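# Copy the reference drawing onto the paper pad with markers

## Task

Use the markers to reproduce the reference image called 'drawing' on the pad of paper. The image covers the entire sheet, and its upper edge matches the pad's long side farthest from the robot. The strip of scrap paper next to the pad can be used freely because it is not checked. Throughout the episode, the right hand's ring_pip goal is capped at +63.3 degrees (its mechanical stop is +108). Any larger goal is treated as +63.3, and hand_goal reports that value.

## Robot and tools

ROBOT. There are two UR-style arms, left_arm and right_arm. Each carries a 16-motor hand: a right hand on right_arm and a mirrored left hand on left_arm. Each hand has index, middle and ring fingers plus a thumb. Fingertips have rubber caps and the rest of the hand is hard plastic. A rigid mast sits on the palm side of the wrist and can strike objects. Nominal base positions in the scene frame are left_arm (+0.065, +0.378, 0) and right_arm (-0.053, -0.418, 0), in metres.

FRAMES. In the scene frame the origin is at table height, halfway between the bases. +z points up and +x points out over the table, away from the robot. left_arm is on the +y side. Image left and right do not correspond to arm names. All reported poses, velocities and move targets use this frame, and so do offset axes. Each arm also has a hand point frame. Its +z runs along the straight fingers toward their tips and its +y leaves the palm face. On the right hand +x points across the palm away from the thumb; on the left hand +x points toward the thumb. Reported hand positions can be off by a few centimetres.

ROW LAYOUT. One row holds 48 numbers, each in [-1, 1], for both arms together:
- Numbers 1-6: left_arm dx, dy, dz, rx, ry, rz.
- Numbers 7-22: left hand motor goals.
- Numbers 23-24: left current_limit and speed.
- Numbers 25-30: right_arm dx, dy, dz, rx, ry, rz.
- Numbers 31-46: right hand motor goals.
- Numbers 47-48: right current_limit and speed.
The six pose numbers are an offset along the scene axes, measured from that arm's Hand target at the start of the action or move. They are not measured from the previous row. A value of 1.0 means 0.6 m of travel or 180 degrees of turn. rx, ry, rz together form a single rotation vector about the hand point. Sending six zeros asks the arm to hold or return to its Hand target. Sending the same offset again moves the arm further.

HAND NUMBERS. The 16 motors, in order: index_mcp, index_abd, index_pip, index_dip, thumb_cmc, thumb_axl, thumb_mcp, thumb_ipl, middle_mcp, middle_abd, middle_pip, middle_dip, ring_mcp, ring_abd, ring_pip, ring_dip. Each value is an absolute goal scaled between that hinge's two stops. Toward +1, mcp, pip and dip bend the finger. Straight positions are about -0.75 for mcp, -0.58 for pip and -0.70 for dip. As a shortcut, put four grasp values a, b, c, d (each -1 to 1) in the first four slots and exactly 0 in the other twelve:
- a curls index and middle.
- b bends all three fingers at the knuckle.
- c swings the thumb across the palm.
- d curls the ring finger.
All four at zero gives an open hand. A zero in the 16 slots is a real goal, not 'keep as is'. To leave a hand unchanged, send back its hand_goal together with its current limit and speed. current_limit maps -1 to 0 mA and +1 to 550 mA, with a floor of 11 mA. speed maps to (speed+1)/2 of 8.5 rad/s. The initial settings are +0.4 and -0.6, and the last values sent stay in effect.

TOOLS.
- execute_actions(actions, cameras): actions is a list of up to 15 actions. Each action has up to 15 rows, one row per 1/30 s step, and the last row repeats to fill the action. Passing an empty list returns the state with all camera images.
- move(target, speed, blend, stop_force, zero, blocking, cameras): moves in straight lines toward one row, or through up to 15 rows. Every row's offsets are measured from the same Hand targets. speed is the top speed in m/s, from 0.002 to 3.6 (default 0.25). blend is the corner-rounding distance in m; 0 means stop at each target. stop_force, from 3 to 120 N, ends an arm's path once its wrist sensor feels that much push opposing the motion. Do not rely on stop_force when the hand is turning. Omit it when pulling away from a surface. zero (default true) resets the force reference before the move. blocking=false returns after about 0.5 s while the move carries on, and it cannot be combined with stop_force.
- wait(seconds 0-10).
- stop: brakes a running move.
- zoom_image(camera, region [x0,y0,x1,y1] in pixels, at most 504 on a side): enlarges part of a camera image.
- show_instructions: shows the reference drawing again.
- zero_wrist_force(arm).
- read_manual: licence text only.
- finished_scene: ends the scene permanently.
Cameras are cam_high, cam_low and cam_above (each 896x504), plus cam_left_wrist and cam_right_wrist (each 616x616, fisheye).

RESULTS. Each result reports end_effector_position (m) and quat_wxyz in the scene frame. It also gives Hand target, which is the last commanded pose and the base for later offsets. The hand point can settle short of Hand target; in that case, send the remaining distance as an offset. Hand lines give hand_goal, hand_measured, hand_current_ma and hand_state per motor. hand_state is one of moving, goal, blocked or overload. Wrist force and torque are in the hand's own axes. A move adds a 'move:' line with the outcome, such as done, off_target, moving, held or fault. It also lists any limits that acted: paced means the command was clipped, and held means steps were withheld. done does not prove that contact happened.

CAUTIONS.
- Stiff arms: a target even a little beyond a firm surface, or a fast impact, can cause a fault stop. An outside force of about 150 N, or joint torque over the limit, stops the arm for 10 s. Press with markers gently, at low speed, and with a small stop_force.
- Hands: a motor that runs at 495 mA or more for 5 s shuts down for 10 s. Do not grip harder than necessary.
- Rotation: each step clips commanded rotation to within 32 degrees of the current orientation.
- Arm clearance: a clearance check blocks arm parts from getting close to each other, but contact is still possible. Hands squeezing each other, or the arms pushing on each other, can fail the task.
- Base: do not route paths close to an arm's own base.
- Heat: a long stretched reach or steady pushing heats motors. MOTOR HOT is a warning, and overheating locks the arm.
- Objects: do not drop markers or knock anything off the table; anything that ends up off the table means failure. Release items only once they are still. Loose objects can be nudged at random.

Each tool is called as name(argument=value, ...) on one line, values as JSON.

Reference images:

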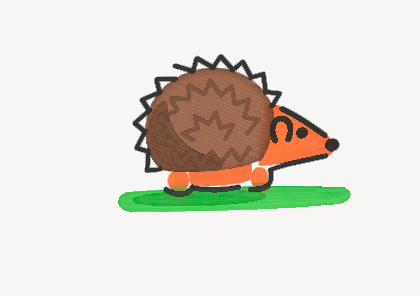

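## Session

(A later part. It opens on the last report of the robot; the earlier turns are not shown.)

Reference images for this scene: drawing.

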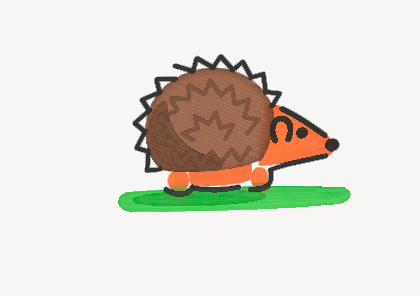

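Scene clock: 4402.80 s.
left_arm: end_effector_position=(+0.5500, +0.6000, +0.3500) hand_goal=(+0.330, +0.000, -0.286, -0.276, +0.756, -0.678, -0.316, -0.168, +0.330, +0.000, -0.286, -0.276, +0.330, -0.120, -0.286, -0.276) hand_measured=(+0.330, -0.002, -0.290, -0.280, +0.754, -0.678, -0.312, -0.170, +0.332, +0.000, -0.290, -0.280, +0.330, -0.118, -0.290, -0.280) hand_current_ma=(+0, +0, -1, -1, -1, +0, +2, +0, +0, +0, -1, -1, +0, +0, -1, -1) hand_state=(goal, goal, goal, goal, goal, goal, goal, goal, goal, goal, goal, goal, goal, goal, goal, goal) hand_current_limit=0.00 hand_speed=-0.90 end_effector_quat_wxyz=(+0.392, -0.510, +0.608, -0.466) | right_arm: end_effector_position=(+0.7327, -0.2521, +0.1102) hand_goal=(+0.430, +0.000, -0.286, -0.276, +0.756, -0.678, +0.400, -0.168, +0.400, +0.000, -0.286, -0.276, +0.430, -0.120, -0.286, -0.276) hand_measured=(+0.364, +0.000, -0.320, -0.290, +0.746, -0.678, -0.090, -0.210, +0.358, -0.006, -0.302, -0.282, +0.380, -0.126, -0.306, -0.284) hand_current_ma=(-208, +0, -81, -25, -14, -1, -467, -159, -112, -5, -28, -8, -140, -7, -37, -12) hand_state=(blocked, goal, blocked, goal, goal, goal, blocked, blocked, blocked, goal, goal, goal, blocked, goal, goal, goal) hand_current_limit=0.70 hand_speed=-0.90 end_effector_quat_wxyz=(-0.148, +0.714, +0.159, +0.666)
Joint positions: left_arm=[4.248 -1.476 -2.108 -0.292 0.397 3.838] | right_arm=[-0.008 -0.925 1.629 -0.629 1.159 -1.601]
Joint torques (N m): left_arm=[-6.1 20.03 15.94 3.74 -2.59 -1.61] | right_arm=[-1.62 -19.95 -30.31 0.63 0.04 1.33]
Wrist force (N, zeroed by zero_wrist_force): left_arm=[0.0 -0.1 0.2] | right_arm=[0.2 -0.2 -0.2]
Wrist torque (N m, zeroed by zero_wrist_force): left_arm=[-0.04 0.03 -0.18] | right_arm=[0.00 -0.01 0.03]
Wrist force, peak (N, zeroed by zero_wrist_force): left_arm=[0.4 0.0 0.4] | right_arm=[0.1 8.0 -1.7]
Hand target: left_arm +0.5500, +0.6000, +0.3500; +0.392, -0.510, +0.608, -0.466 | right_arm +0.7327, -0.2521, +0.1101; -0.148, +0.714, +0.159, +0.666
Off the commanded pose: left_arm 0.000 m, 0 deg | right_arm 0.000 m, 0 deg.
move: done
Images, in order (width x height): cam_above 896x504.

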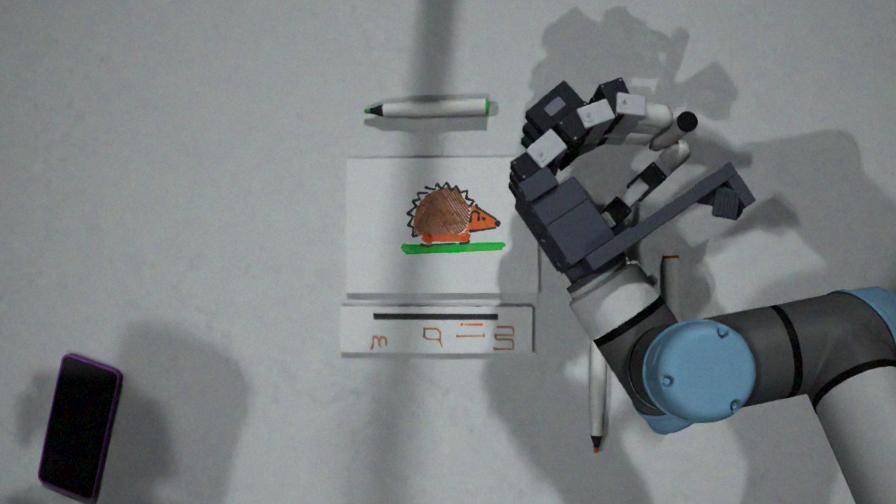

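zoom_image(camera="cam_above", region=[418, 178, 478, 218])

zoom_image(camera="cam_above", region=[445, 200, 515, 256])

Scaled by 8.400.

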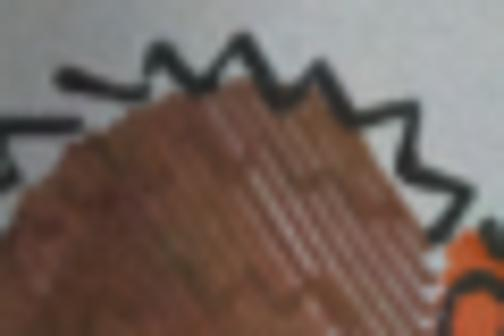

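Scaled by 7.200.

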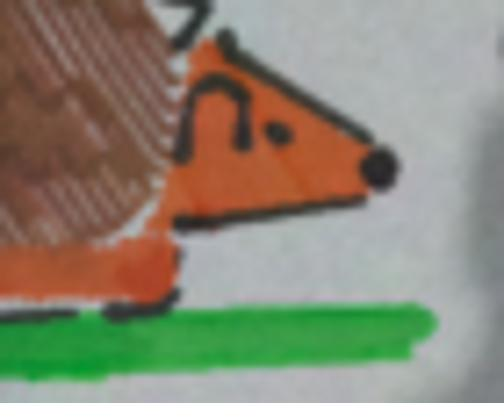

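move(target=[[0,0,0,0,0,0,0.33,0,-0.285,-0.275,0.757,-0.677,-0.315,-0.168,0.33,0,-0.285,-0.275,0.33,-0.12,-0.285,-0.275,0,-0.9,-0.081271,0.324309,-0.0556,0,0,0,0.43,0,-0.285,-0.275,0.757,-0.677,0.4,-0.168,0.40,0,-0.285,-0.275,0.43,-0.12,-0.285,-0.275,0.7,-0.9],
[0,0,0,0,0,0,0.33,0,-0.285,-0.275,0.757,-0.677,-0.315,-0.168,0.33,0,-0.285,-0.275,0.33,-0.12,-0.285,-0.275,0,-0.9,-0.074604,0.309309,-0.0652,0,0,0,0.43,0,-0.285,-0.275,0.757,-0.677,0.4,-0.168,0.40,0,-0.285,-0.275,0.43,-0.12,-0.285,-0.275,0.7,-0.9],
[0,0,0,0,0,0,0.33,0,-0.285,-0.275,0.757,-0.677,-0.315,-0.168,0.33,0,-0.285,-0.275,0.33,-0.12,-0.285,-0.275,0,-0.9,-0.074604,0.309309,-0.06944,0,0,0,0.43,0,-0.285,-0.275,0.757,-0.677,0.4,-0.168,0.40,0,-0.285,-0.275,0.43,-0.12,-0.285,-0.275,0.7,-0.9],
[0,0,0,0,0,0,0.33,0,-0.285,-0.275,0.757,-0.677,-0.315,-0.168,0.33,0,-0.285,-0.275,0.33,-0.12,-0.285,-0.275,0,-0.9,-0.076156,0.308624,-0.0696,0,0,0,0.43,0,-0.285,-0.275,0.757,-0.677,0.4,-0.168,0.40,0,-0.285,-0.275,0.43,-0.12,-0.285,-0.275,0.7,-0.9],
[0,0,0,0,0,0,0.33,0,-0.285,-0.275,0.757,-0.677,-0.315,-0.168,0.33,0,-0.285,-0.275,0.33,-0.12,-0.285,-0.275,0,-0.9,-0.076833,0.30578,-0.0695,0,0,0,0.43,0,-0.285,-0.275,0.757,-0.677,0.4,-0.168,0.40,0,-0.285,-0.275,0.43,-0.12,-0.285,-0.275,0.7,-0.9],
[0,0,0,0,0,0,0.33,0,-0.285,-0.275,0.757,-0.677,-0.315,-0.168,0.33,0,-0.285,-0.275,0.33,-0.12,-0.285,-0.275,0,-0.9,-0.071915,0.307878,-0.0692,0,0,0,0.43,0,-0.285,-0.275,0.757,-0.677,0.4,-0.168,0.40,0,-0.285,-0.275,0.43,-0.12,-0.285,-0.275,0.7,-0.9],
[0,0,0,0,0,0,0.33,0,-0.285,-0.275,0.757,-0.677,-0.315,-0.168,0.33,0,-0.285,-0.275,0.33,-0.12,-0.285,-0.275,0,-0.9,-0.072591,0.305034,-0.0692,0,0,0,0.43,0,-0.285,-0.275,0.757,-0.677,0.4,-0.168,0.40,0,-0.285,-0.275,0.43,-0.12,-0.285,-0.275,0.7,-0.9],
[0,0,0,0,0,0,0.33,0,-0.285,-0.275,0.757,-0.677,-0.315,-0.168,0.33,0,-0.285,-0.275,0.33,-0.12,-0.285,-0.275,0,-0.9,-0.074143,0.304348,-0.0696,0,0,0,0.43,0,-0.285,-0.275,0.757,-0.677,0.4,-0.168,0.40,0,-0.285,-0.275,0.43,-0.12,-0.285,-0.275,0.7,-0.9],
[0,0,0,0,0,0,0.33,0,-0.285,-0.275,0.757,-0.677,-0.315,-0.168,0.33,0,-0.285,-0.275,0.33,-0.12,-0.285,-0.275,0,-0.9,-0.074143,0.304348,-0.0609,0,0,0,0.43,0,-0.285,-0.275,0.757,-0.677,0.4,-0.168,0.40,0,-0.285,-0.275,0.43,-0.12,-0.285,-0.275,0.7,-0.9]], speed=[0.15,0.03,0.02,0.02,0.02,0.02,0.02,0.02,0.03], blend=[0,0.0005,0.0003,0.0003,0.0003,0.0003,0.0003,0.0003,0])

move(target=[[0,0,0,0,0,0,0.33,0,-0.285,-0.275,0.757,-0.677,-0.315,-0.168,0.33,0,-0.285,-0.275,0.33,-0.12,-0.285,-0.275,0,-0.9,-0.020999,-0.001723,0.005,0,0,0,0.43,0,-0.285,-0.275,0.757,-0.677,0.4,-0.168,0.40,0,-0.285,-0.275,0.43,-0.12,-0.285,-0.275,0.7,-0.9],
[0,0,0,0,0,0,0.33,0,-0.285,-0.275,0.757,-0.677,-0.315,-0.168,0.33,0,-0.285,-0.275,0.33,-0.12,-0.285,-0.275,0,-0.9,-0.014332,-0.016723,-0.0045,0,0,0,0.43,0,-0.285,-0.275,0.757,-0.677,0.4,-0.168,0.40,0,-0.285,-0.275,0.43,-0.12,-0.285,-0.275,0.7,-0.9],
[0,0,0,0,0,0,0.33,0,-0.285,-0.275,0.757,-0.677,-0.315,-0.168,0.33,0,-0.285,-0.275,0.33,-0.12,-0.285,-0.275,0,-0.9,-0.014332,-0.016723,-0.00885,0,0,0,0.43,0,-0.285,-0.275,0.757,-0.677,0.4,-0.168,0.40,0,-0.285,-0.275,0.43,-0.12,-0.285,-0.275,0.7,-0.9],
[0,0,0,0,0,0,0.33,0,-0.285,-0.275,0.757,-0.677,-0.315,-0.168,0.33,0,-0.285,-0.275,0.33,-0.12,-0.285,-0.275,0,-0.9,-0.016613,-0.017715,-0.009,0,0,0,0.43,0,-0.285,-0.275,0.757,-0.677,0.4,-0.168,0.40,0,-0.285,-0.275,0.43,-0.12,-0.285,-0.275,0.7,-0.9],
[0,0,0,0,0,0,0.33,0,-0.285,-0.275,0.757,-0.677,-0.315,-0.168,0.33,0,-0.285,-0.275,0.33,-0.12,-0.285,-0.275,0,-0.9,-0.018044,-0.021622,-0.0089,0,0,0,0.43,0,-0.285,-0.275,0.757,-0.677,0.4,-0.168,0.40,0,-0.285,-0.275,0.43,-0.12,-0.285,-0.275,0.7,-0.9],
[0,0,0,0,0,0,0.33,0,-0.285,-0.275,0.757,-0.677,-0.315,-0.168,0.33,0,-0.285,-0.275,0.33,-0.12,-0.285,-0.275,0,-0.9,-0.00974,-0.019716,-0.0086,0,0,0,0.43,0,-0.285,-0.275,0.757,-0.677,0.4,-0.168,0.40,0,-0.285,-0.275,0.43,-0.12,-0.285,-0.275,0.7,-0.9],
[0,0,0,0,0,0,0.33,0,-0.285,-0.275,0.757,-0.677,-0.315,-0.168,0.33,0,-0.285,-0.275,0.33,-0.12,-0.285,-0.275,0,-0.9,-0.011171,-0.023623,-0.0086,0,0,0,0.43,0,-0.285,-0.275,0.757,-0.677,0.4,-0.168,0.40,0,-0.285,-0.275,0.43,-0.12,-0.285,-0.275,0.7,-0.9],
[0,0,0,0,0,0,0.33,0,-0.285,-0.275,0.757,-0.677,-0.315,-0.168,0.33,0,-0.285,-0.275,0.33,-0.12,-0.285,-0.275,0,-0.9,-0.013451,-0.024615,-0.009,0,0,0,0.43,0,-0.285,-0.275,0.757,-0.677,0.4,-0.168,0.40,0,-0.285,-0.275,0.43,-0.12,-0.285,-0.275,0.7,-0.9],
[0,0,0,0,0,0,0.33,0,-0.285,-0.275,0.757,-0.677,-0.315,-0.168,0.33,0,-0.285,-0.275,0.33,-0.12,-0.285,-0.275,0,-0.9,-0.013451,-0.024615,0.01,0,0,0,0.43,0,-0.285,-0.275,0.757,-0.677,0.4,-0.168,0.40,0,-0.285,-0.275,0.43,-0.12,-0.285,-0.275,0.7,-0.9],
[0,0,0,0,0,0,0.33,0,-0.285,-0.275,0.757,-0.677,-0.315,-0.168,0.33,0,-0.285,-0.275,0.33,-0.12,-0.285,-0.275,0,-0.9,0.03,-0.36,0.08,0,0,0,0.43,0,-0.285,-0.275,0.757,-0.677,0.4,-0.168,0.40,0,-0.285,-0.275,0.43,-0.12,-0.285,-0.275,0.7,-0.9]], speed=[0.08,0.03,0.02,0.02,0.02,0.02,0.02,0.02,0.03,0.2], blend=[0.001,0.0005,0.0003,0.0003,0.0003,0.0003,0.0003,0.0003,0.005,0], cameras=["cam_above"])

zoom_image(camera="cam_above", region=[395, 170, 515, 280])

Scene clock: 4446.63 s.
left_arm: end_effector_position=(+0.5500, +0.6000, +0.3500) hand_goal=(+0.330, +0.000, -0.286, -0.276, +0.756, -0.678, -0.316, -0.168, +0.330, +0.000, -0.286, -0.276, +0.330, -0.120, -0.286, -0.276) hand_measured=(+0.330, -0.002, -0.290, -0.280, +0.754, -0.678, -0.312, -0.170, +0.332, +0.000, -0.290, -0.280, +0.330, -0.118, -0.290, -0.280) hand_current_ma=(+0, +0, -1, -1, -1, +0, +2, +0, +0, +0, -1, -1, +0, +0, -1, -1) hand_state=(goal, goal, goal, goal, goal, goal, goal, goal, goal, goal, goal, goal, goal, goal, goal, goal) hand_current_limit=0.00 hand_speed=-0.90 end_effector_quat_wxyz=(+0.392, -0.510, +0.608, -0.466) | right_arm: end_effector_position=(+0.6882, -0.0696, +0.0737) hand_goal=(+0.430, +0.000, -0.286, -0.276, +0.756, -0.678, +0.400, -0.168, +0.400, +0.000, -0.286, -0.276, +0.430, -0.120, -0.286, -0.276) hand_measured=(+0.364, +0.000, -0.320, -0.290, +0.746, -0.678, -0.090, -0.210, +0.358, -0.004, -0.302, -0.282, +0.382, -0.126, -0.306, -0.284) hand_current_ma=(-207, +0, -82, -25, -14, -1, -468, -159, -110, -5, -28, -8, -138, -7, -37, -12) hand_state=(blocked, goal, blocked, goal, goal, goal, blocked, blocked, blocked, goal, goal, goal, blocked, goal, goal, goal) hand_current_limit=0.70 hand_speed=-0.90 end_effector_quat_wxyz=(-0.148, +0.714, +0.159, +0.666)
Joint positions: left_arm=[4.248 -1.476 -2.108 -0.292 0.397 3.838] | right_arm=[0.326 -0.806 1.523 -0.648 1.492 -1.577]
Joint torques (N m): left_arm=[-6.79 21.03 17 3.98 -2.57 -1.59] | right_arm=[8.35 -35.08 -30.68 -3.87 1.45 -1.3]
Wrist force (N, zeroed by zero_wrist_force): left_arm=[-0.1 0.2 0.2] | right_arm=[0.1 -0.1 -0.2]
Wrist torque (N m, zeroed by zero_wrist_force): left_arm=[0.00 0.03 -0.20] | right_arm=[0.00 -0.01 0.02]
Wrist force, peak (N, zeroed by zero_wrist_force): left_arm=[-0.1 -0.3 0.3] | right_arm=[0.7 6.6 -1.3]
Hand target: left_arm +0.5500, +0.6000, +0.3500; +0.392, -0.510, +0.608, -0.466 | right_arm +0.6882, -0.0695, +0.0735; -0.148, +0.714, +0.159, +0.666
Off the commanded pose: left_arm 0.000 m, 0 deg | right_arm 0.000 m, 0 deg.
move: done

Scene clock: 4449.83 s.
left_arm: end_effector_position=(+0.5500, +0.6000, +0.3500) hand_goal=(+0.330, +0.000, -0.286, -0.276, +0.756, -0.678, -0.316, -0.168, +0.330, +0.000, -0.286, -0.276, +0.330, -0.120, -0.286, -0.276) hand_measured=(+0.330, -0.002, -0.290, -0.280, +0.754, -0.678, -0.312, -0.170, +0.332, +0.000, -0.290, -0.280, +0.330, -0.118, -0.290, -0.280) hand_current_ma=(+0, +0, -1, -1, -1, +0, +2, +0, +0, +0, -1, -1, +0, +0, -1, -1) hand_state=(goal, goal, goal, goal, goal, goal, goal, goal, goal, goal, goal, goal, goal, goal, goal, goal) hand_current_limit=0.00 hand_speed=-0.90 end_effector_quat_wxyz=(+0.392, -0.510, +0.608, -0.466) | right_arm: end_effector_position=(+0.7062, -0.2855, +0.1216) hand_goal=(+0.430, +0.000, -0.286, -0.276, +0.756, -0.678, +0.400, -0.168, +0.400, +0.000, -0.286, -0.276, +0.430, -0.120, -0.286, -0.276) hand_measured=(+0.364, +0.000, -0.322, -0.290, +0.746, -0.678, -0.090, -0.210, +0.358, -0.006, -0.302, -0.282, +0.382, -0.126, -0.306, -0.284) hand_current_ma=(-207, +0, -83, -25, -15, -1, -467, -159, -110, -5, -28, -8, -138, -7, -37, -12) hand_state=(blocked, goal, blocked, goal, goal, goal, blocked, blocked, blocked, goal, goal, goal, blocked, goal, goal, goal) hand_current_limit=0.70 hand_speed=-0.90 end_effector_quat_wxyz=(-0.148, +0.714, +0.159, +0.666)
Joint positions: left_arm=[4.248 -1.476 -2.108 -0.292 0.397 3.838] | right_arm=[-0.071 -1.004 1.735 -0.653 1.096 -1.607]
Joint torques (N m): left_arm=[-5.97 19.79 16.58 3.78 -2.64 -1.71] | right_arm=[-2.36 -17.52 -29.9 -3.86 -0.24 1.29]
Wrist force (N, zeroed by zero_wrist_force): left_arm=[0.0 0.0 0.2] | right_arm=[0.0 0.1 -0.6]
Wrist torque (N m, zeroed by zero_wrist_force): left_arm=[-0.03 0.03 -0.18] | right_arm=[0.06 0.02 0.02]
Wrist force, peak (N, zeroed by zero_wrist_force): left_arm=[0.3 0.0 0.4] | right_arm=[0.1 7.2 -2.1]
Hand target: left_arm +0.5500, +0.6000, +0.3500; +0.392, -0.510, +0.608, -0.466 | right_arm +0.7062, -0.2855, +0.1215; -0.148, +0.714, +0.159, +0.666
Off the commanded pose: left_arm 0.000 m, 0 deg | right_arm 0.000 m, 0 deg.
move: done
Images, in order (width x height): cam_above 896x504.

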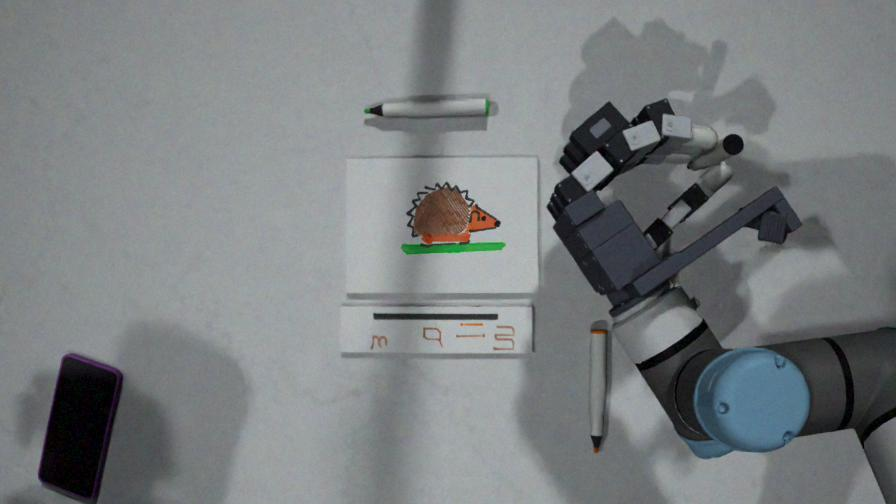

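Scaled by 4.200.

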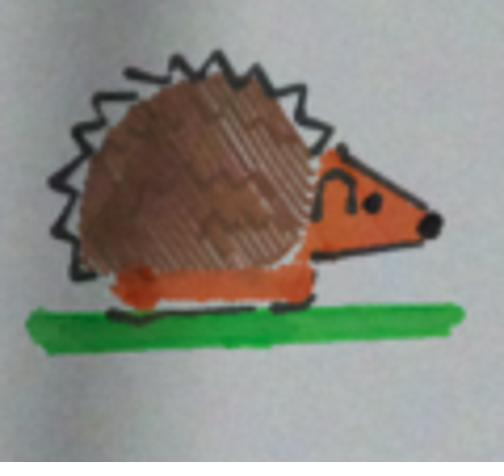

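move(target=[0,0,0,0,0,0,0.33,0,-0.285,-0.275,0.757,-0.677,-0.315,-0.168,0.33,0,-0.285,-0.275,0.33,-0.12,-0.285,-0.275,0,-0.9,-0.1437,0.0592,0.1308,0.25027,0.43609,0.1767,0.43,0,-0.285,-0.275,0.757,-0.677,0.4,-0.168,0.40,0,-0.285,-0.275,0.43,-0.12,-0.285,-0.275,0.7,-0.9], speed=0.22)

move(target=[[0,0,0,0,0,0,0.33,0,-0.285,-0.275,0.757,-0.677,-0.315,-0.168,0.33,0,-0.285,-0.275,0.33,-0.12,-0.285,-0.275,0,-0.9,0.1,-0.1333,0,0,0,-0.35,0.43,0,-0.285,-0.275,0.757,-0.677,0.4,-0.168,0.40,0,-0.285,-0.275,0.43,-0.12,-0.285,-0.275,0.7,-0.9],
[0,0,0,0,0,0,0.33,0,-0.285,-0.275,0.757,-0.677,-0.315,-0.168,0.33,0,-0.285,-0.275,0.33,-0.12,-0.285,-0.275,0,-0.9,0.2403,-0.278,-0.15,0,0,-0.602,0.43,0,-0.285,-0.275,0.757,-0.677,0.4,-0.168,0.40,0,-0.285,-0.275,0.43,-0.12,-0.285,-0.275,0.7,-0.9]], speed=[0.22,0.2], blend=[0.02,0], cameras=["cam_above","cam_low"])

Scene clock: 4467.77 s.
left_arm: end_effector_position=(+0.5500, +0.6000, +0.3500) hand_goal=(+0.330, +0.000, -0.286, -0.276, +0.756, -0.678, -0.316, -0.168, +0.330, +0.000, -0.286, -0.276, +0.330, -0.120, -0.286, -0.276) hand_measured=(+0.330, -0.002, -0.290, -0.280, +0.754, -0.678, -0.312, -0.170, +0.332, +0.000, -0.290, -0.280, +0.330, -0.118, -0.290, -0.280) hand_current_ma=(+0, +0, -1, -1, -1, +0, +2, +0, +0, +0, -1, -1, +0, +0, -1, -1) hand_state=(goal, goal, goal, goal, goal, goal, goal, goal, goal, goal, goal, goal, goal, goal, goal, goal) hand_current_limit=0.00 hand_speed=-0.90 end_effector_quat_wxyz=(+0.392, -0.510, +0.608, -0.466) | right_arm: end_effector_position=(+0.6200, -0.2500, +0.1998) hand_goal=(+0.430, +0.000, -0.286, -0.276, +0.756, -0.678, +0.400, -0.168, +0.400, +0.000, -0.286, -0.276, +0.430, -0.120, -0.286, -0.276) hand_measured=(+0.364, +0.000, -0.322, -0.290, +0.746, -0.678, -0.090, -0.210, +0.358, -0.006, -0.302, -0.282, +0.382, -0.126, -0.306, -0.284) hand_current_ma=(-207, +0, -83, -25, -15, -1, -467, -159, -110, -6, -28, -8, -138, -8, -37, -12) hand_state=(blocked, goal, blocked, goal, goal, goal, blocked, blocked, blocked, goal, goal, goal, blocked, goal, goal, goal) hand_current_limit=0.70 hand_speed=-0.90 end_effector_quat_wxyz=(-0.608, +0.792, -0.040, +0.031)
Joint positions: left_arm=[4.248 -1.476 -2.108 -0.292 0.397 3.838] | right_arm=[-0.279 -0.528 0.741 1.856 0.298 -2.088]
Joint torques (N m): left_arm=[-5.66 19.27 16.61 4 -2.71 -1.86] | right_arm=[-12.29 -76.68 -20.4 3.34 0.64 -0.76]
Wrist force (N, zeroed by zero_wrist_force): left_arm=[0.1 -0.1 0.1] | right_arm=[1.8 0.3 -0.9]
Wrist torque (N m, zeroed by zero_wrist_force): left_arm=[-0.03 0.00 -0.17] | right_arm=[0.45 -0.58 0.02]
Wrist force, peak (N, zeroed by zero_wrist_force): left_arm=[0.3 -0.1 0.3] | right_arm=[1.9 -0.1 -1.2]
Hand target: left_arm +0.5500, +0.6000, +0.3500; +0.392, -0.510, +0.608, -0.466 | right_arm +0.6200, -0.2500, +0.2000; -0.608, +0.792, -0.040, +0.031
Off the commanded pose: left_arm 0.000 m, 0 deg | right_arm 0.000 m, 0 deg.
move: done

Scene clock: 4472.73 s.
left_arm: end_effector_position=(+0.5500, +0.6000, +0.3500) hand_goal=(+0.330, +0.000, -0.286, -0.276, +0.756, -0.678, -0.316, -0.168, +0.330, +0.000, -0.286, -0.276, +0.330, -0.120, -0.286, -0.276) hand_measured=(+0.330, -0.002, -0.290, -0.280, +0.754, -0.678, -0.312, -0.170, +0.332, +0.000, -0.290, -0.280, +0.330, -0.118, -0.290, -0.280) hand_current_ma=(+0, +0, -1, -1, -1, +0, +2, +0, +0, +0, -1, -1, +0, +0, -1, -1) hand_state=(goal, goal, goal, goal, goal, goal, goal, goal, goal, goal, goal, goal, goal, goal, goal, goal) hand_current_limit=0.00 hand_speed=-0.90 end_effector_quat_wxyz=(+0.392, -0.510, +0.608, -0.466) | right_arm: end_effector_position=(+0.7642, -0.4166, +0.1099) hand_goal=(+0.430, +0.000, -0.286, -0.276, +0.756, -0.678, +0.400, -0.168, +0.400, +0.000, -0.286, -0.276, +0.430, -0.120, -0.286, -0.276) hand_measured=(+0.364, +0.000, -0.322, -0.290, +0.746, -0.678, -0.090, -0.210, +0.358, -0.004, -0.302, -0.282, +0.382, -0.126, -0.306, -0.284) hand_current_ma=(-207, +0, -83, -25, -14, -1, -467, -159, -110, -5, -28, -8, -138, -7, -37, -12) hand_state=(blocked, goal, blocked, goal, goal, goal, blocked, blocked, blocked, goal, goal, goal, blocked, goal, goal, goal) hand_current_limit=0.70 hand_speed=-0.90 end_effector_quat_wxyz=(+0.331, -0.431, +0.666, -0.511)
Joint positions: left_arm=[4.248 -1.476 -2.108 -0.292 0.397 3.838] | right_arm=[-0.146 -0.867 1.231 -0.09 1.868 0.081]
Joint torques (N m): left_arm=[-6.07 19.9 16.93 3.84 -2.72 -1.77] | right_arm=[-10.86 -69.4 -5.88 -2.86 1.47 -0.43]
Wrist force (N, zeroed by zero_wrist_force): left_arm=[0.0 0.0 0.3] | right_arm=[1.4 0.6 -0.7]
Wrist torque (N m, zeroed by zero_wrist_force): left_arm=[-0.04 0.02 -0.18] | right_arm=[0.47 -0.54 -0.17]
Wrist force, peak (N, zeroed by zero_wrist_force): left_arm=[0.2 -0.4 0.2] | right_arm=[2.4 0.2 -1.4]
Hand target: left_arm +0.5500, +0.6000, +0.3500; +0.392, -0.510, +0.608, -0.466 | right_arm +0.7642, -0.4168, +0.1100; +0.331, -0.431, +0.666, -0.512
Off the commanded pose: left_arm 0.000 m, 0 deg | right_arm 0.000 m, 0 deg.
move: done
Images, in order (width x height): cam_low 896x504, cam_above 896x504.

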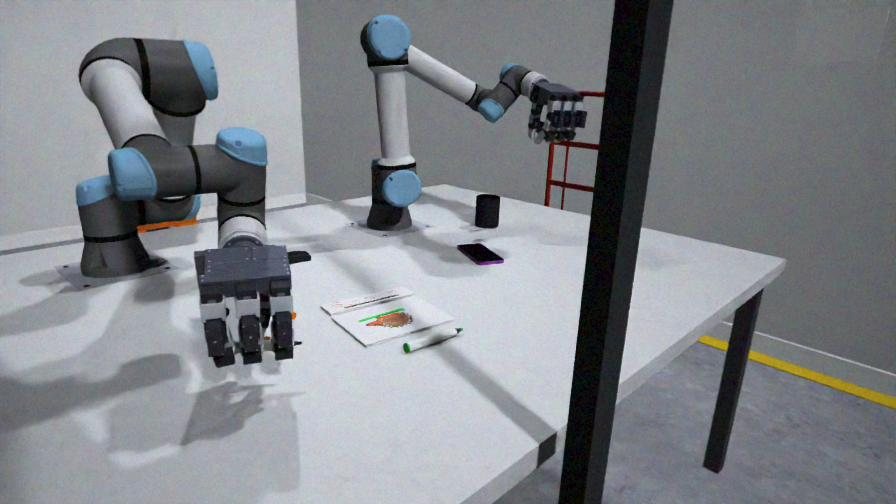

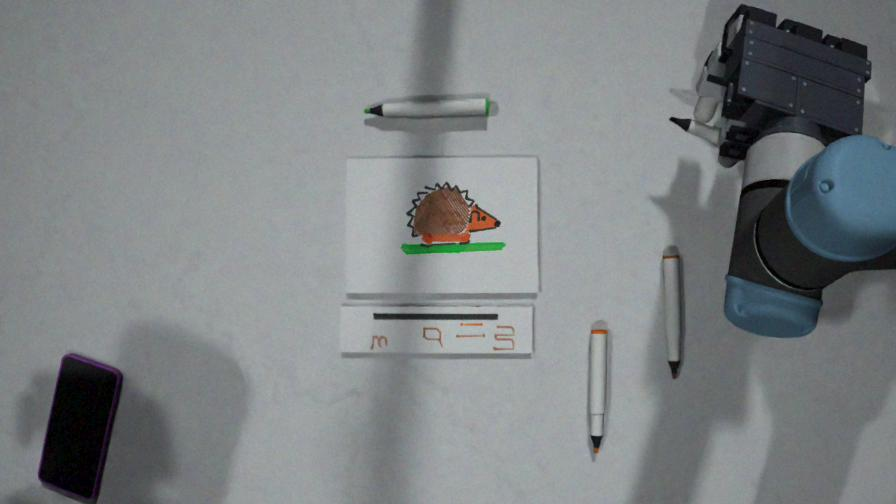

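move(target=[0,0,0,0,0,0,0.33,0,-0.285,-0.275,0.757,-0.677,-0.315,-0.168,0.33,0,-0.285,-0.275,0.33,-0.12,-0.285,-0.275,0,-0.9,0,0,-0.0667,0,0,0,0.43,0,-0.285,-0.275,0.757,-0.677,0.4,-0.168,0.40,0,-0.285,-0.275,0.43,-0.12,-0.285,-0.275,0.7,-0.9], speed=0.06)

zero_wrist_force(arm="right_arm")

move(target=[0,0,0,0,0,0,0.33,0,-0.285,-0.275,0.757,-0.677,-0.315,-0.168,0.33,0,-0.285,-0.275,0.33,-0.12,-0.285,-0.275,0,-0.9,0,0,-0.045,0,0,0,0.43,0,-0.285,-0.275,0.757,-0.677,0.4,-0.168,0.40,0,-0.285,-0.275,0.43,-0.12,-0.285,-0.275,0.7,-0.9], speed=0.008, stop_force=3)

execute_actions(actions=[[[0,0,0,0,0,0,0.33,0,-0.285,-0.275,0.757,-0.677,-0.315,-0.168,0.33,0,-0.285,-0.275,0.33,-0.12,-0.285,-0.275,0,-0.9,0,0,0,0,0,0,0.362,0,-0.30,-0.28,0.757,-0.677,-0.09,-0.2,0.358,0,-0.29,-0.28,0.38,-0.12,-0.29,-0.28,0.3,-0.9]],[[0,0,0,0,0,0,0.33,0,-0.285,-0.275,0.757,-0.677,-0.315,-0.168,0.33,0,-0.285,-0.275,0.33,-0.12,-0.285,-0.275,0,-0.9,0,0,0,0,0,0,0.34,0,-0.285,-0.275,0.757,-0.677,-0.095,-0.2,0.335,0,-0.285,-0.275,0.36,-0.12,-0.285,-0.275,0.1,-0.95]],[[0,0,0,0,0,0,0.33,0,-0.285,-0.275,0.757,-0.677,-0.315,-0.168,0.33,0,-0.285,-0.275,0.33,-0.12,-0.285,-0.275,0,-0.9,0,0,0,0,0,0,0.34,0,-0.285,-0.275,0.757,-0.677,-0.315,-0.168,0.335,0,-0.285,-0.275,0.36,-0.12,-0.285,-0.275,0,-0.95]]])

wait(seconds=1.2, cameras=["cam_right_wrist"])

Scene clock: 4484.83 s.
left_arm: end_effector_position=(+0.5500, +0.6000, +0.3500) hand_goal=(+0.330, +0.000, -0.286, -0.276, +0.756, -0.678, -0.316, -0.168, +0.330, +0.000, -0.286, -0.276, +0.330, -0.120, -0.286, -0.276) hand_measured=(+0.330, -0.002, -0.290, -0.280, +0.754, -0.678, -0.312, -0.170, +0.332, +0.000, -0.290, -0.280, +0.330, -0.118, -0.290, -0.280) hand_current_ma=(+0, +0, -1, -1, -1, +0, +2, +0, +0, +0, -1, -1, +0, +0, -1, -1) hand_state=(goal, goal, goal, goal, goal, goal, goal, goal, goal, goal, goal, goal, goal, goal, goal, goal) hand_current_limit=0.00 hand_speed=-0.90 end_effector_quat_wxyz=(+0.392, -0.510, +0.608, -0.466) | right_arm: end_effector_position=(+0.7640, -0.4168, +0.0694) hand_goal=(+0.430, +0.000, -0.286, -0.276, +0.756, -0.678, +0.400, -0.168, +0.400, +0.000, -0.286, -0.276, +0.430, -0.120, -0.286, -0.276) hand_measured=(+0.364, +0.000, -0.322, -0.290, +0.746, -0.678, -0.090, -0.210, +0.358, -0.004, -0.302, -0.282, +0.382, -0.126, -0.306, -0.284) hand_current_ma=(-207, +0, -83, -25, -14, -1, -467, -159, -110, -5, -28, -8, -138, -7, -37, -12) hand_state=(blocked, goal, blocked, goal, goal, goal, blocked, blocked, blocked, goal, goal, goal, blocked, goal, goal, goal) hand_current_limit=0.70 hand_speed=-0.90 end_effector_quat_wxyz=(+0.330, -0.431, +0.666, -0.511) end_effector_velocity=(+0.000, +0.000, +0.001) end_effector_angular_velocity=(-0.001, +0.002, -0.001)
Joint positions: left_arm=[4.248 -1.476 -2.108 -0.292 0.397 3.838] | right_arm=[-0.146 -0.828 1.273 -0.171 1.868 0.081]
Joint velocities: left_arm=[within noise] | right_arm=[0 -0.001 -0.002 0.005 0.001 -0.001]
Joint torques (N m): left_arm=[-6.71 19.89 16.59 3.65 -2.76 -1.78] | right_arm=[-10.69 -68.58 -29.38 0.97 0.95 0.66]
Wrist force (N, zeroed by zero_wrist_force): left_arm=[0.2 0.0 0.2] | right_arm=[1.5 0.2 -0.9]
Wrist torque (N m, zeroed by zero_wrist_force): left_arm=[-0.03 0.00 -0.17] | right_arm=[0.45 -0.55 -0.19]
Wrist force, peak (N, zeroed by zero_wrist_force): left_arm=[0.2 0.0 0.4] | right_arm=[2.0 0.9 -0.9]
Hand target: left_arm +0.5500, +0.6000, +0.3500; +0.392, -0.510, +0.608, -0.466 | right_arm +0.7642, -0.4168, +0.0700; +0.331, -0.431, +0.666, -0.512
Off the commanded pose: left_arm 0.000 m, 0 deg | right_arm 0.001 m, 0 deg.
move: done

Wrist force sensor zeroed.

Scene clock: 4488.40 s.
left_arm: end_effector_position=(+0.5500, +0.6000, +0.3500) hand_goal=(+0.330, +0.000, -0.286, -0.276, +0.756, -0.678, -0.316, -0.168, +0.330, +0.000, -0.286, -0.276, +0.330, -0.120, -0.286, -0.276) hand_measured=(+0.330, -0.002, -0.290, -0.280, +0.754, -0.678, -0.312, -0.170, +0.332, +0.000, -0.290, -0.280, +0.330, -0.118, -0.290, -0.280) hand_current_ma=(+0, +0, -1, -1, -1, +0, +2, +0, +0, +0, -1, -1, +0, +0, -1, -1) hand_state=(goal, goal, goal, goal, goal, goal, goal, goal, goal, goal, goal, goal, goal, goal, goal, goal) hand_current_limit=0.00 hand_speed=-0.90 end_effector_quat_wxyz=(+0.392, -0.510, +0.608, -0.466) | right_arm: end_effector_position=(+0.7642, -0.4168, +0.0522) hand_goal=(+0.430, +0.000, -0.286, -0.276, +0.756, -0.678, +0.400, -0.168, +0.400, +0.000, -0.286, -0.276, +0.430, -0.120, -0.286, -0.276) hand_measured=(+0.364, +0.000, -0.320, -0.282, +0.748, -0.678, -0.090, -0.212, +0.358, -0.004, -0.302, -0.282, +0.382, -0.124, -0.306, -0.286) hand_current_ma=(-207, +0, -80, -9, -12, -1, -467, -161, -110, -4, -28, -8, -138, -5, -42, -15) hand_state=(blocked, goal, blocked, goal, goal, goal, blocked, blocked, blocked, goal, goal, goal, blocked, goal, blocked, goal) hand_current_limit=0.70 hand_speed=-0.90 end_effector_quat_wxyz=(+0.331, -0.431, +0.666, -0.512)
Joint positions: left_arm=[4.248 -1.476 -2.108 -0.292 0.397 3.838] | right_arm=[-0.146 -0.809 1.287 -0.205 1.868 0.081]
Joint torques (N m): left_arm=[-5.7 20.33 17.24 3.75 -2.54 -1.72] | right_arm=[-10.24 -69.17 -27.3 0.81 -1.47 -0.92]
Wrist force (N, zeroed by zero_wrist_force): left_arm=[0.1 -0.2 0.3] | right_arm=[-0.3 -2.1 0.0]
Wrist torque (N m, zeroed by zero_wrist_force): left_arm=[-0.06 0.01 -0.17] | right_arm=[-0.16 0.03 -0.01]
Wrist force, peak (N, zeroed by zero_wrist_force): left_arm=[0.0 0.0 0.5] | right_arm=[0.2 -3.7 -0.1]
Hand target: left_arm +0.5500, +0.6000, +0.3500; +0.392, -0.510, +0.608, -0.466 | right_arm +0.7642, -0.4168, +0.0522; +0.331, -0.431, +0.666, -0.512 (not the last commanded pose)
Off the commanded pose: left_arm 0.000 m, 0 deg | right_arm 0.009 m, 0 deg.
move: contact (right_arm)

Scene clock: 4491.23 s.
left_arm: end_effector_position=(+0.5500, +0.6000, +0.3500) hand_goal=(+0.330, +0.000, -0.286, -0.276, +0.756, -0.678, -0.316, -0.168, +0.330, +0.000, -0.286, -0.276, +0.330, -0.120, -0.286, -0.276) hand_measured=(+0.330, -0.002, -0.290, -0.280, +0.754, -0.678, -0.312, -0.170, +0.332, +0.000, -0.290, -0.280, +0.330, -0.118, -0.290, -0.280) hand_current_ma=(+0, +0, -1, -1, -1, +0, +2, +0, +0, +0, -1, -1, +0, +0, -1, -1) hand_state=(goal, goal, goal, goal, goal, goal, goal, goal, goal, goal, goal, goal, goal, goal, goal, goal) hand_current_limit=0.00 hand_speed=-0.90 end_effector_quat_wxyz=(+0.392, -0.510, +0.608, -0.466) | right_arm: end_effector_position=(+0.7642, -0.4168, +0.0522) hand_goal=(+0.340, +0.000, -0.286, -0.276, +0.756, -0.678, -0.316, -0.168, +0.334, +0.000, -0.286, -0.276, +0.360, -0.120, -0.286, -0.276) hand_measured=(+0.340, +0.000, -0.292, -0.280, +0.750, -0.678, -0.310, -0.170, +0.336, -0.002, -0.290, -0.280, +0.360, -0.122, -0.290, -0.280) hand_current_ma=(+0, +0, -6, -4, -7, -1, +9, -2, +2, -2, -5, -3, +0, -2, -5, -4) hand_state=(goal, goal, goal, goal, goal, goal, goal, goal, goal, goal, goal, goal, goal, goal, goal, goal) hand_current_limit=0.00 hand_speed=-0.95 end_effector_quat_wxyz=(+0.331, -0.431, +0.666, -0.512)
Joint positions: left_arm=[4.248 -1.476 -2.108 -0.292 0.397 3.838] | right_arm=[-0.146 -0.809 1.287 -0.205 1.868 0.081]
Joint torques (N m): left_arm=[-5.54 19.83 17.39 3.79 -2.48 -1.64] | right_arm=[-9.81 -68.25 -27.68 -1.99 -1.41 -1.09]
Wrist force (N, zeroed by zero_wrist_force): left_arm=[0.1 -0.1 -0.1] | right_arm=[0.4 0.1 0.1]
Wrist torque (N m, zeroed by zero_wrist_force): left_arm=[-0.01 0.00 -0.17] | right_arm=[0.00 -0.05 0.03]
Wrist force, peak (N, zeroed by zero_wrist_force): left_arm=[-0.1 -0.1 0.4] | right_arm=[0.1 -2.2 -0.5]
Hand target: left_arm +0.5500, +0.6000, +0.3500; +0.392, -0.510, +0.608, -0.466 | right_arm +0.7642, -0.4168, +0.0522; +0.331, -0.431, +0.666, -0.512
Off the commanded pose: left_arm 0.000 m, 0 deg | right_arm 0.000 m, 0 deg.

Scene clock: 4492.43 s.
left_arm: end_effector_position=(+0.5500, +0.6000, +0.3500) hand_goal=(+0.330, +0.000, -0.286, -0.276, +0.756, -0.678, -0.316, -0.168, +0.330, +0.000, -0.286, -0.276, +0.330, -0.120, -0.286, -0.276) hand_measured=(+0.330, -0.002, -0.290, -0.280, +0.754, -0.678, -0.312, -0.170, +0.332, +0.000, -0.290, -0.280, +0.330, -0.118, -0.290, -0.280) hand_current_ma=(+0, +0, -1, -1, -1, +0, +2, +0, +0, +0, -1, -1, +0, +0, -1, -1) hand_state=(goal, goal, goal, goal, goal, goal, goal, goal, goal, goal, goal, goal, goal, goal, goal, goal) hand_current_limit=0.00 hand_speed=-0.90 end_effector_quat_wxyz=(+0.392, -0.510, +0.608, -0.466) | right_arm: end_effector_position=(+0.7642, -0.4168, +0.0522) hand_goal=(+0.340, +0.000, -0.286, -0.276, +0.756, -0.678, -0.316, -0.168, +0.334, +0.000, -0.286, -0.276, +0.360, -0.120, -0.286, -0.276) hand_measured=(+0.340, +0.000, -0.292, -0.280, +0.750, -0.678, -0.310, -0.170, +0.336, -0.002, -0.290, -0.280, +0.360, -0.122, -0.290, -0.280) hand_current_ma=(+0, +0, -6, -4, -7, -1, +9, -2, +2, -2, -5, -3, +0, -2, -5, -4) hand_state=(goal, goal, goal, goal, goal, goal, goal, goal, goal, goal, goal, goal, goal, goal, goal, goal) hand_current_limit=0.00 hand_speed=-0.95 end_effector_quat_wxyz=(+0.331, -0.431, +0.666, -0.512)
Joint positions: left_arm=[4.248 -1.476 -2.108 -0.292 0.397 3.838] | right_arm=[-0.146 -0.809 1.287 -0.205 1.868 0.081]
Joint torques (N m): left_arm=[-6.66 20.16 17.14 3.63 -2.66 -1.7] | right_arm=[-9.7 -68.82 -27.21 -2.32 -1.41 -1.05]
Wrist force (N, zeroed by zero_wrist_force): left_arm=[0.0 0.2 0.3] | right_arm=[0.3 -0.1 0.1]
Wrist torque (N m, zeroed by zero_wrist_force): left_arm=[-0.01 0.02 -0.18] | right_arm=[-0.01 -0.03 0.02]
Wrist force, peak (N, zeroed by zero_wrist_force): left_arm=[0.1 0.0 0.4] | right_arm=[0.1 0.1 0.5]
Hand target: left_arm +0.5500, +0.6000, +0.3500; +0.392, -0.510, +0.608, -0.466 | right_arm +0.7642, -0.4168, +0.0522; +0.331, -0.431, +0.666, -0.512
Off the commanded pose: left_arm 0.000 m, 0 deg | right_arm 0.000 m, 0 deg.
wait: 1.20 s; at rest by 0.17 s
Images, in order (width x height): cam_right_wrist 616x616.

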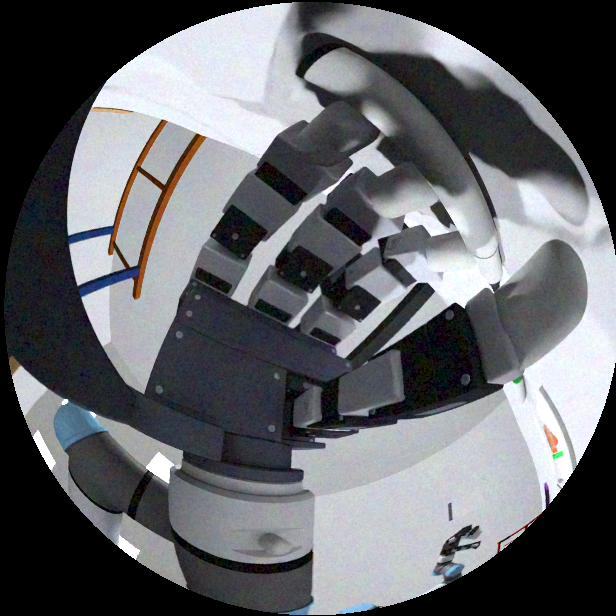

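Released cleanly. Lift and retreat to check everything.

move(target=[[0,0,0,0,0,0,0.33,0,-0.285,-0.275,0.757,-0.677,-0.315,-0.168,0.33,0,-0.285,-0.275,0.33,-0.12,-0.285,-0.275,0,-0.9,0,0,0.04,0,0,0,0.33,0,-0.285,-0.275,0.757,-0.677,-0.315,-0.168,0.33,0,-0.285,-0.275,0.33,-0.12,-0.285,-0.275,0,-0.9],
[0,0,0,0,0,0,0.33,0,-0.285,-0.275,0.757,-0.677,-0.315,-0.168,0.33,0,-0.285,-0.275,0.33,-0.12,-0.285,-0.275,0,-0.9,0,0,0.16,0,0,0,0.33,0,-0.285,-0.275,0.757,-0.677,-0.315,-0.168,0.33,0,-0.285,-0.275,0.33,-0.12,-0.285,-0.275,0,-0.9],
[0,0,0,0,0,0,0.33,0,-0.285,-0.275,0.757,-0.677,-0.315,-0.168,0.33,0,-0.285,-0.275,0.33,-0.12,-0.285,-0.275,0,-0.9,-0.12,-0.3,0.35,0,0,0,0.33,0,-0.285,-0.275,0.757,-0.677,-0.315,-0.168,0.33,0,-0.285,-0.275,0.33,-0.12,-0.285,-0.275,0,-0.9]], speed=[0.03,0.1,0.2], blend=[0.005,0.02,0], cameras=["cam_above","cam_high"])

zoom_image(camera="cam_above", region=[340, 150, 545, 300])

Scene clock: 4502.10 s.
left_arm: end_effector_position=(+0.5500, +0.6000, +0.3500) hand_goal=(+0.330, +0.000, -0.286, -0.276, +0.756, -0.678, -0.316, -0.168, +0.330, +0.000, -0.286, -0.276, +0.330, -0.120, -0.286, -0.276) hand_measured=(+0.330, -0.002, -0.290, -0.280, +0.754, -0.678, -0.312, -0.170, +0.332, +0.000, -0.290, -0.280, +0.330, -0.118, -0.290, -0.280) hand_current_ma=(+0, +0, -1, -1, -1, +0, +2, +0, +0, +0, -1, -1, +0, +0, -1, -1) hand_state=(goal, goal, goal, goal, goal, goal, goal, goal, goal, goal, goal, goal, goal, goal, goal, goal) hand_current_limit=0.00 hand_speed=-0.90 end_effector_quat_wxyz=(+0.392, -0.510, +0.608, -0.466) | right_arm: end_effector_position=(+0.6922, -0.5968, +0.2625) hand_goal=(+0.330, +0.000, -0.286, -0.276, +0.756, -0.678, -0.316, -0.168, +0.330, +0.000, -0.286, -0.276, +0.330, -0.120, -0.286, -0.276) hand_measured=(+0.330, +0.000, -0.290, -0.280, +0.754, -0.678, -0.312, -0.170, +0.332, -0.002, -0.290, -0.280, +0.332, -0.122, -0.290, -0.280) hand_current_ma=(+1, +0, -5, -4, -3, -1, +7, -2, +1, -1, -4, -3, +1, -1, -4, -4) hand_state=(goal, goal, goal, goal, goal, goal, goal, goal, goal, goal, goal, goal, goal, goal, goal, goal) hand_current_limit=0.00 hand_speed=-0.90 end_effector_quat_wxyz=(+0.331, -0.431, +0.666, -0.512)
Joint positions: left_arm=[4.248 -1.476 -2.108 -0.292 0.397 3.838] | right_arm=[-0.479 -1.117 1.231 0.147 1.547 -0.007]
Joint torques (N m): left_arm=[-5.94 19.62 17.05 3.84 -2.58 -1.82] | right_arm=[1.21 -17.23 -7.14 -2.67 0.2 1.72]
Wrist force (N, zeroed by zero_wrist_force): left_arm=[0.1 0.0 0.0] | right_arm=[0.2 0.3 0.1]
Wrist torque (N m, zeroed by zero_wrist_force): left_arm=[-0.02 0.01 -0.17] | right_arm=[0.03 0.00 0.11]
Wrist force, peak (N, zeroed by zero_wrist_force): left_arm=[-0.3 -0.1 0.3] | right_arm=[-5.8 1.2 -1.5]
Hand target: left_arm +0.5500, +0.6000, +0.3500; +0.392, -0.510, +0.608, -0.466 | right_arm +0.6922, -0.5968, +0.2622; +0.331, -0.431, +0.666, -0.512
Off the commanded pose: left_arm 0.000 m, 0 deg | right_arm 0.000 m, 0 deg.
move: done
Images, in order (width x height): cam_high 896x504, cam_above 896x504.

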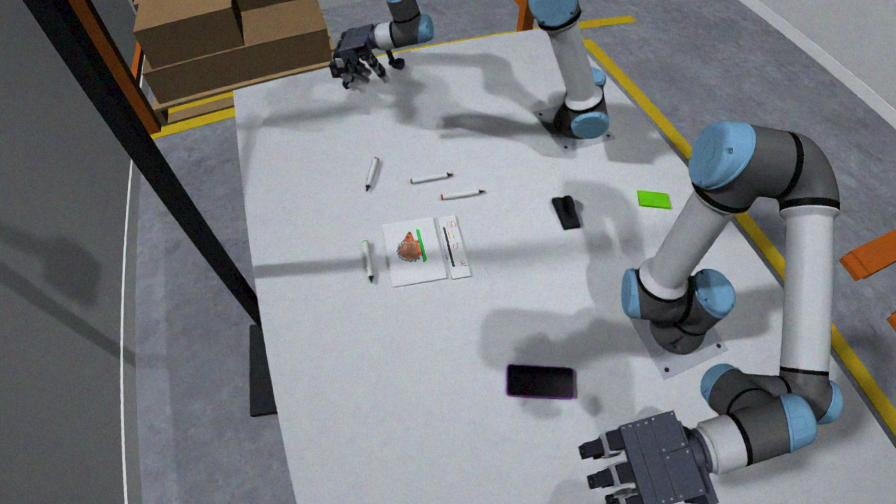

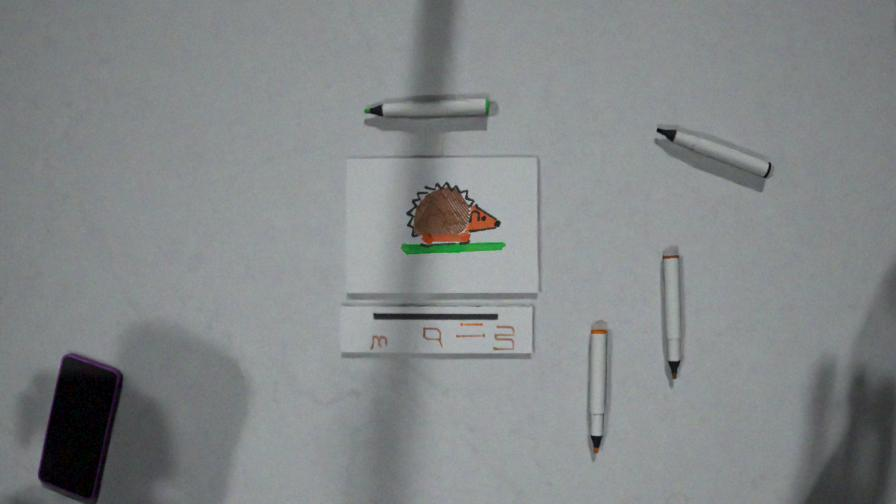

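Scaled by 2.459.

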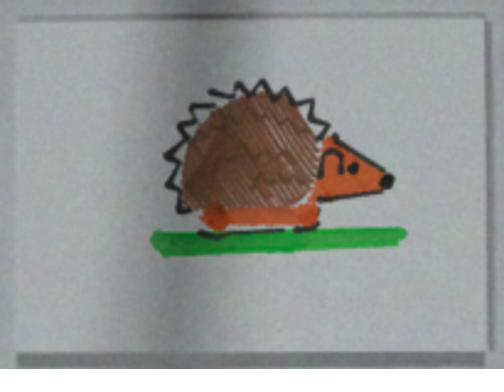

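finished_scene(scene=1)

The scene is finished.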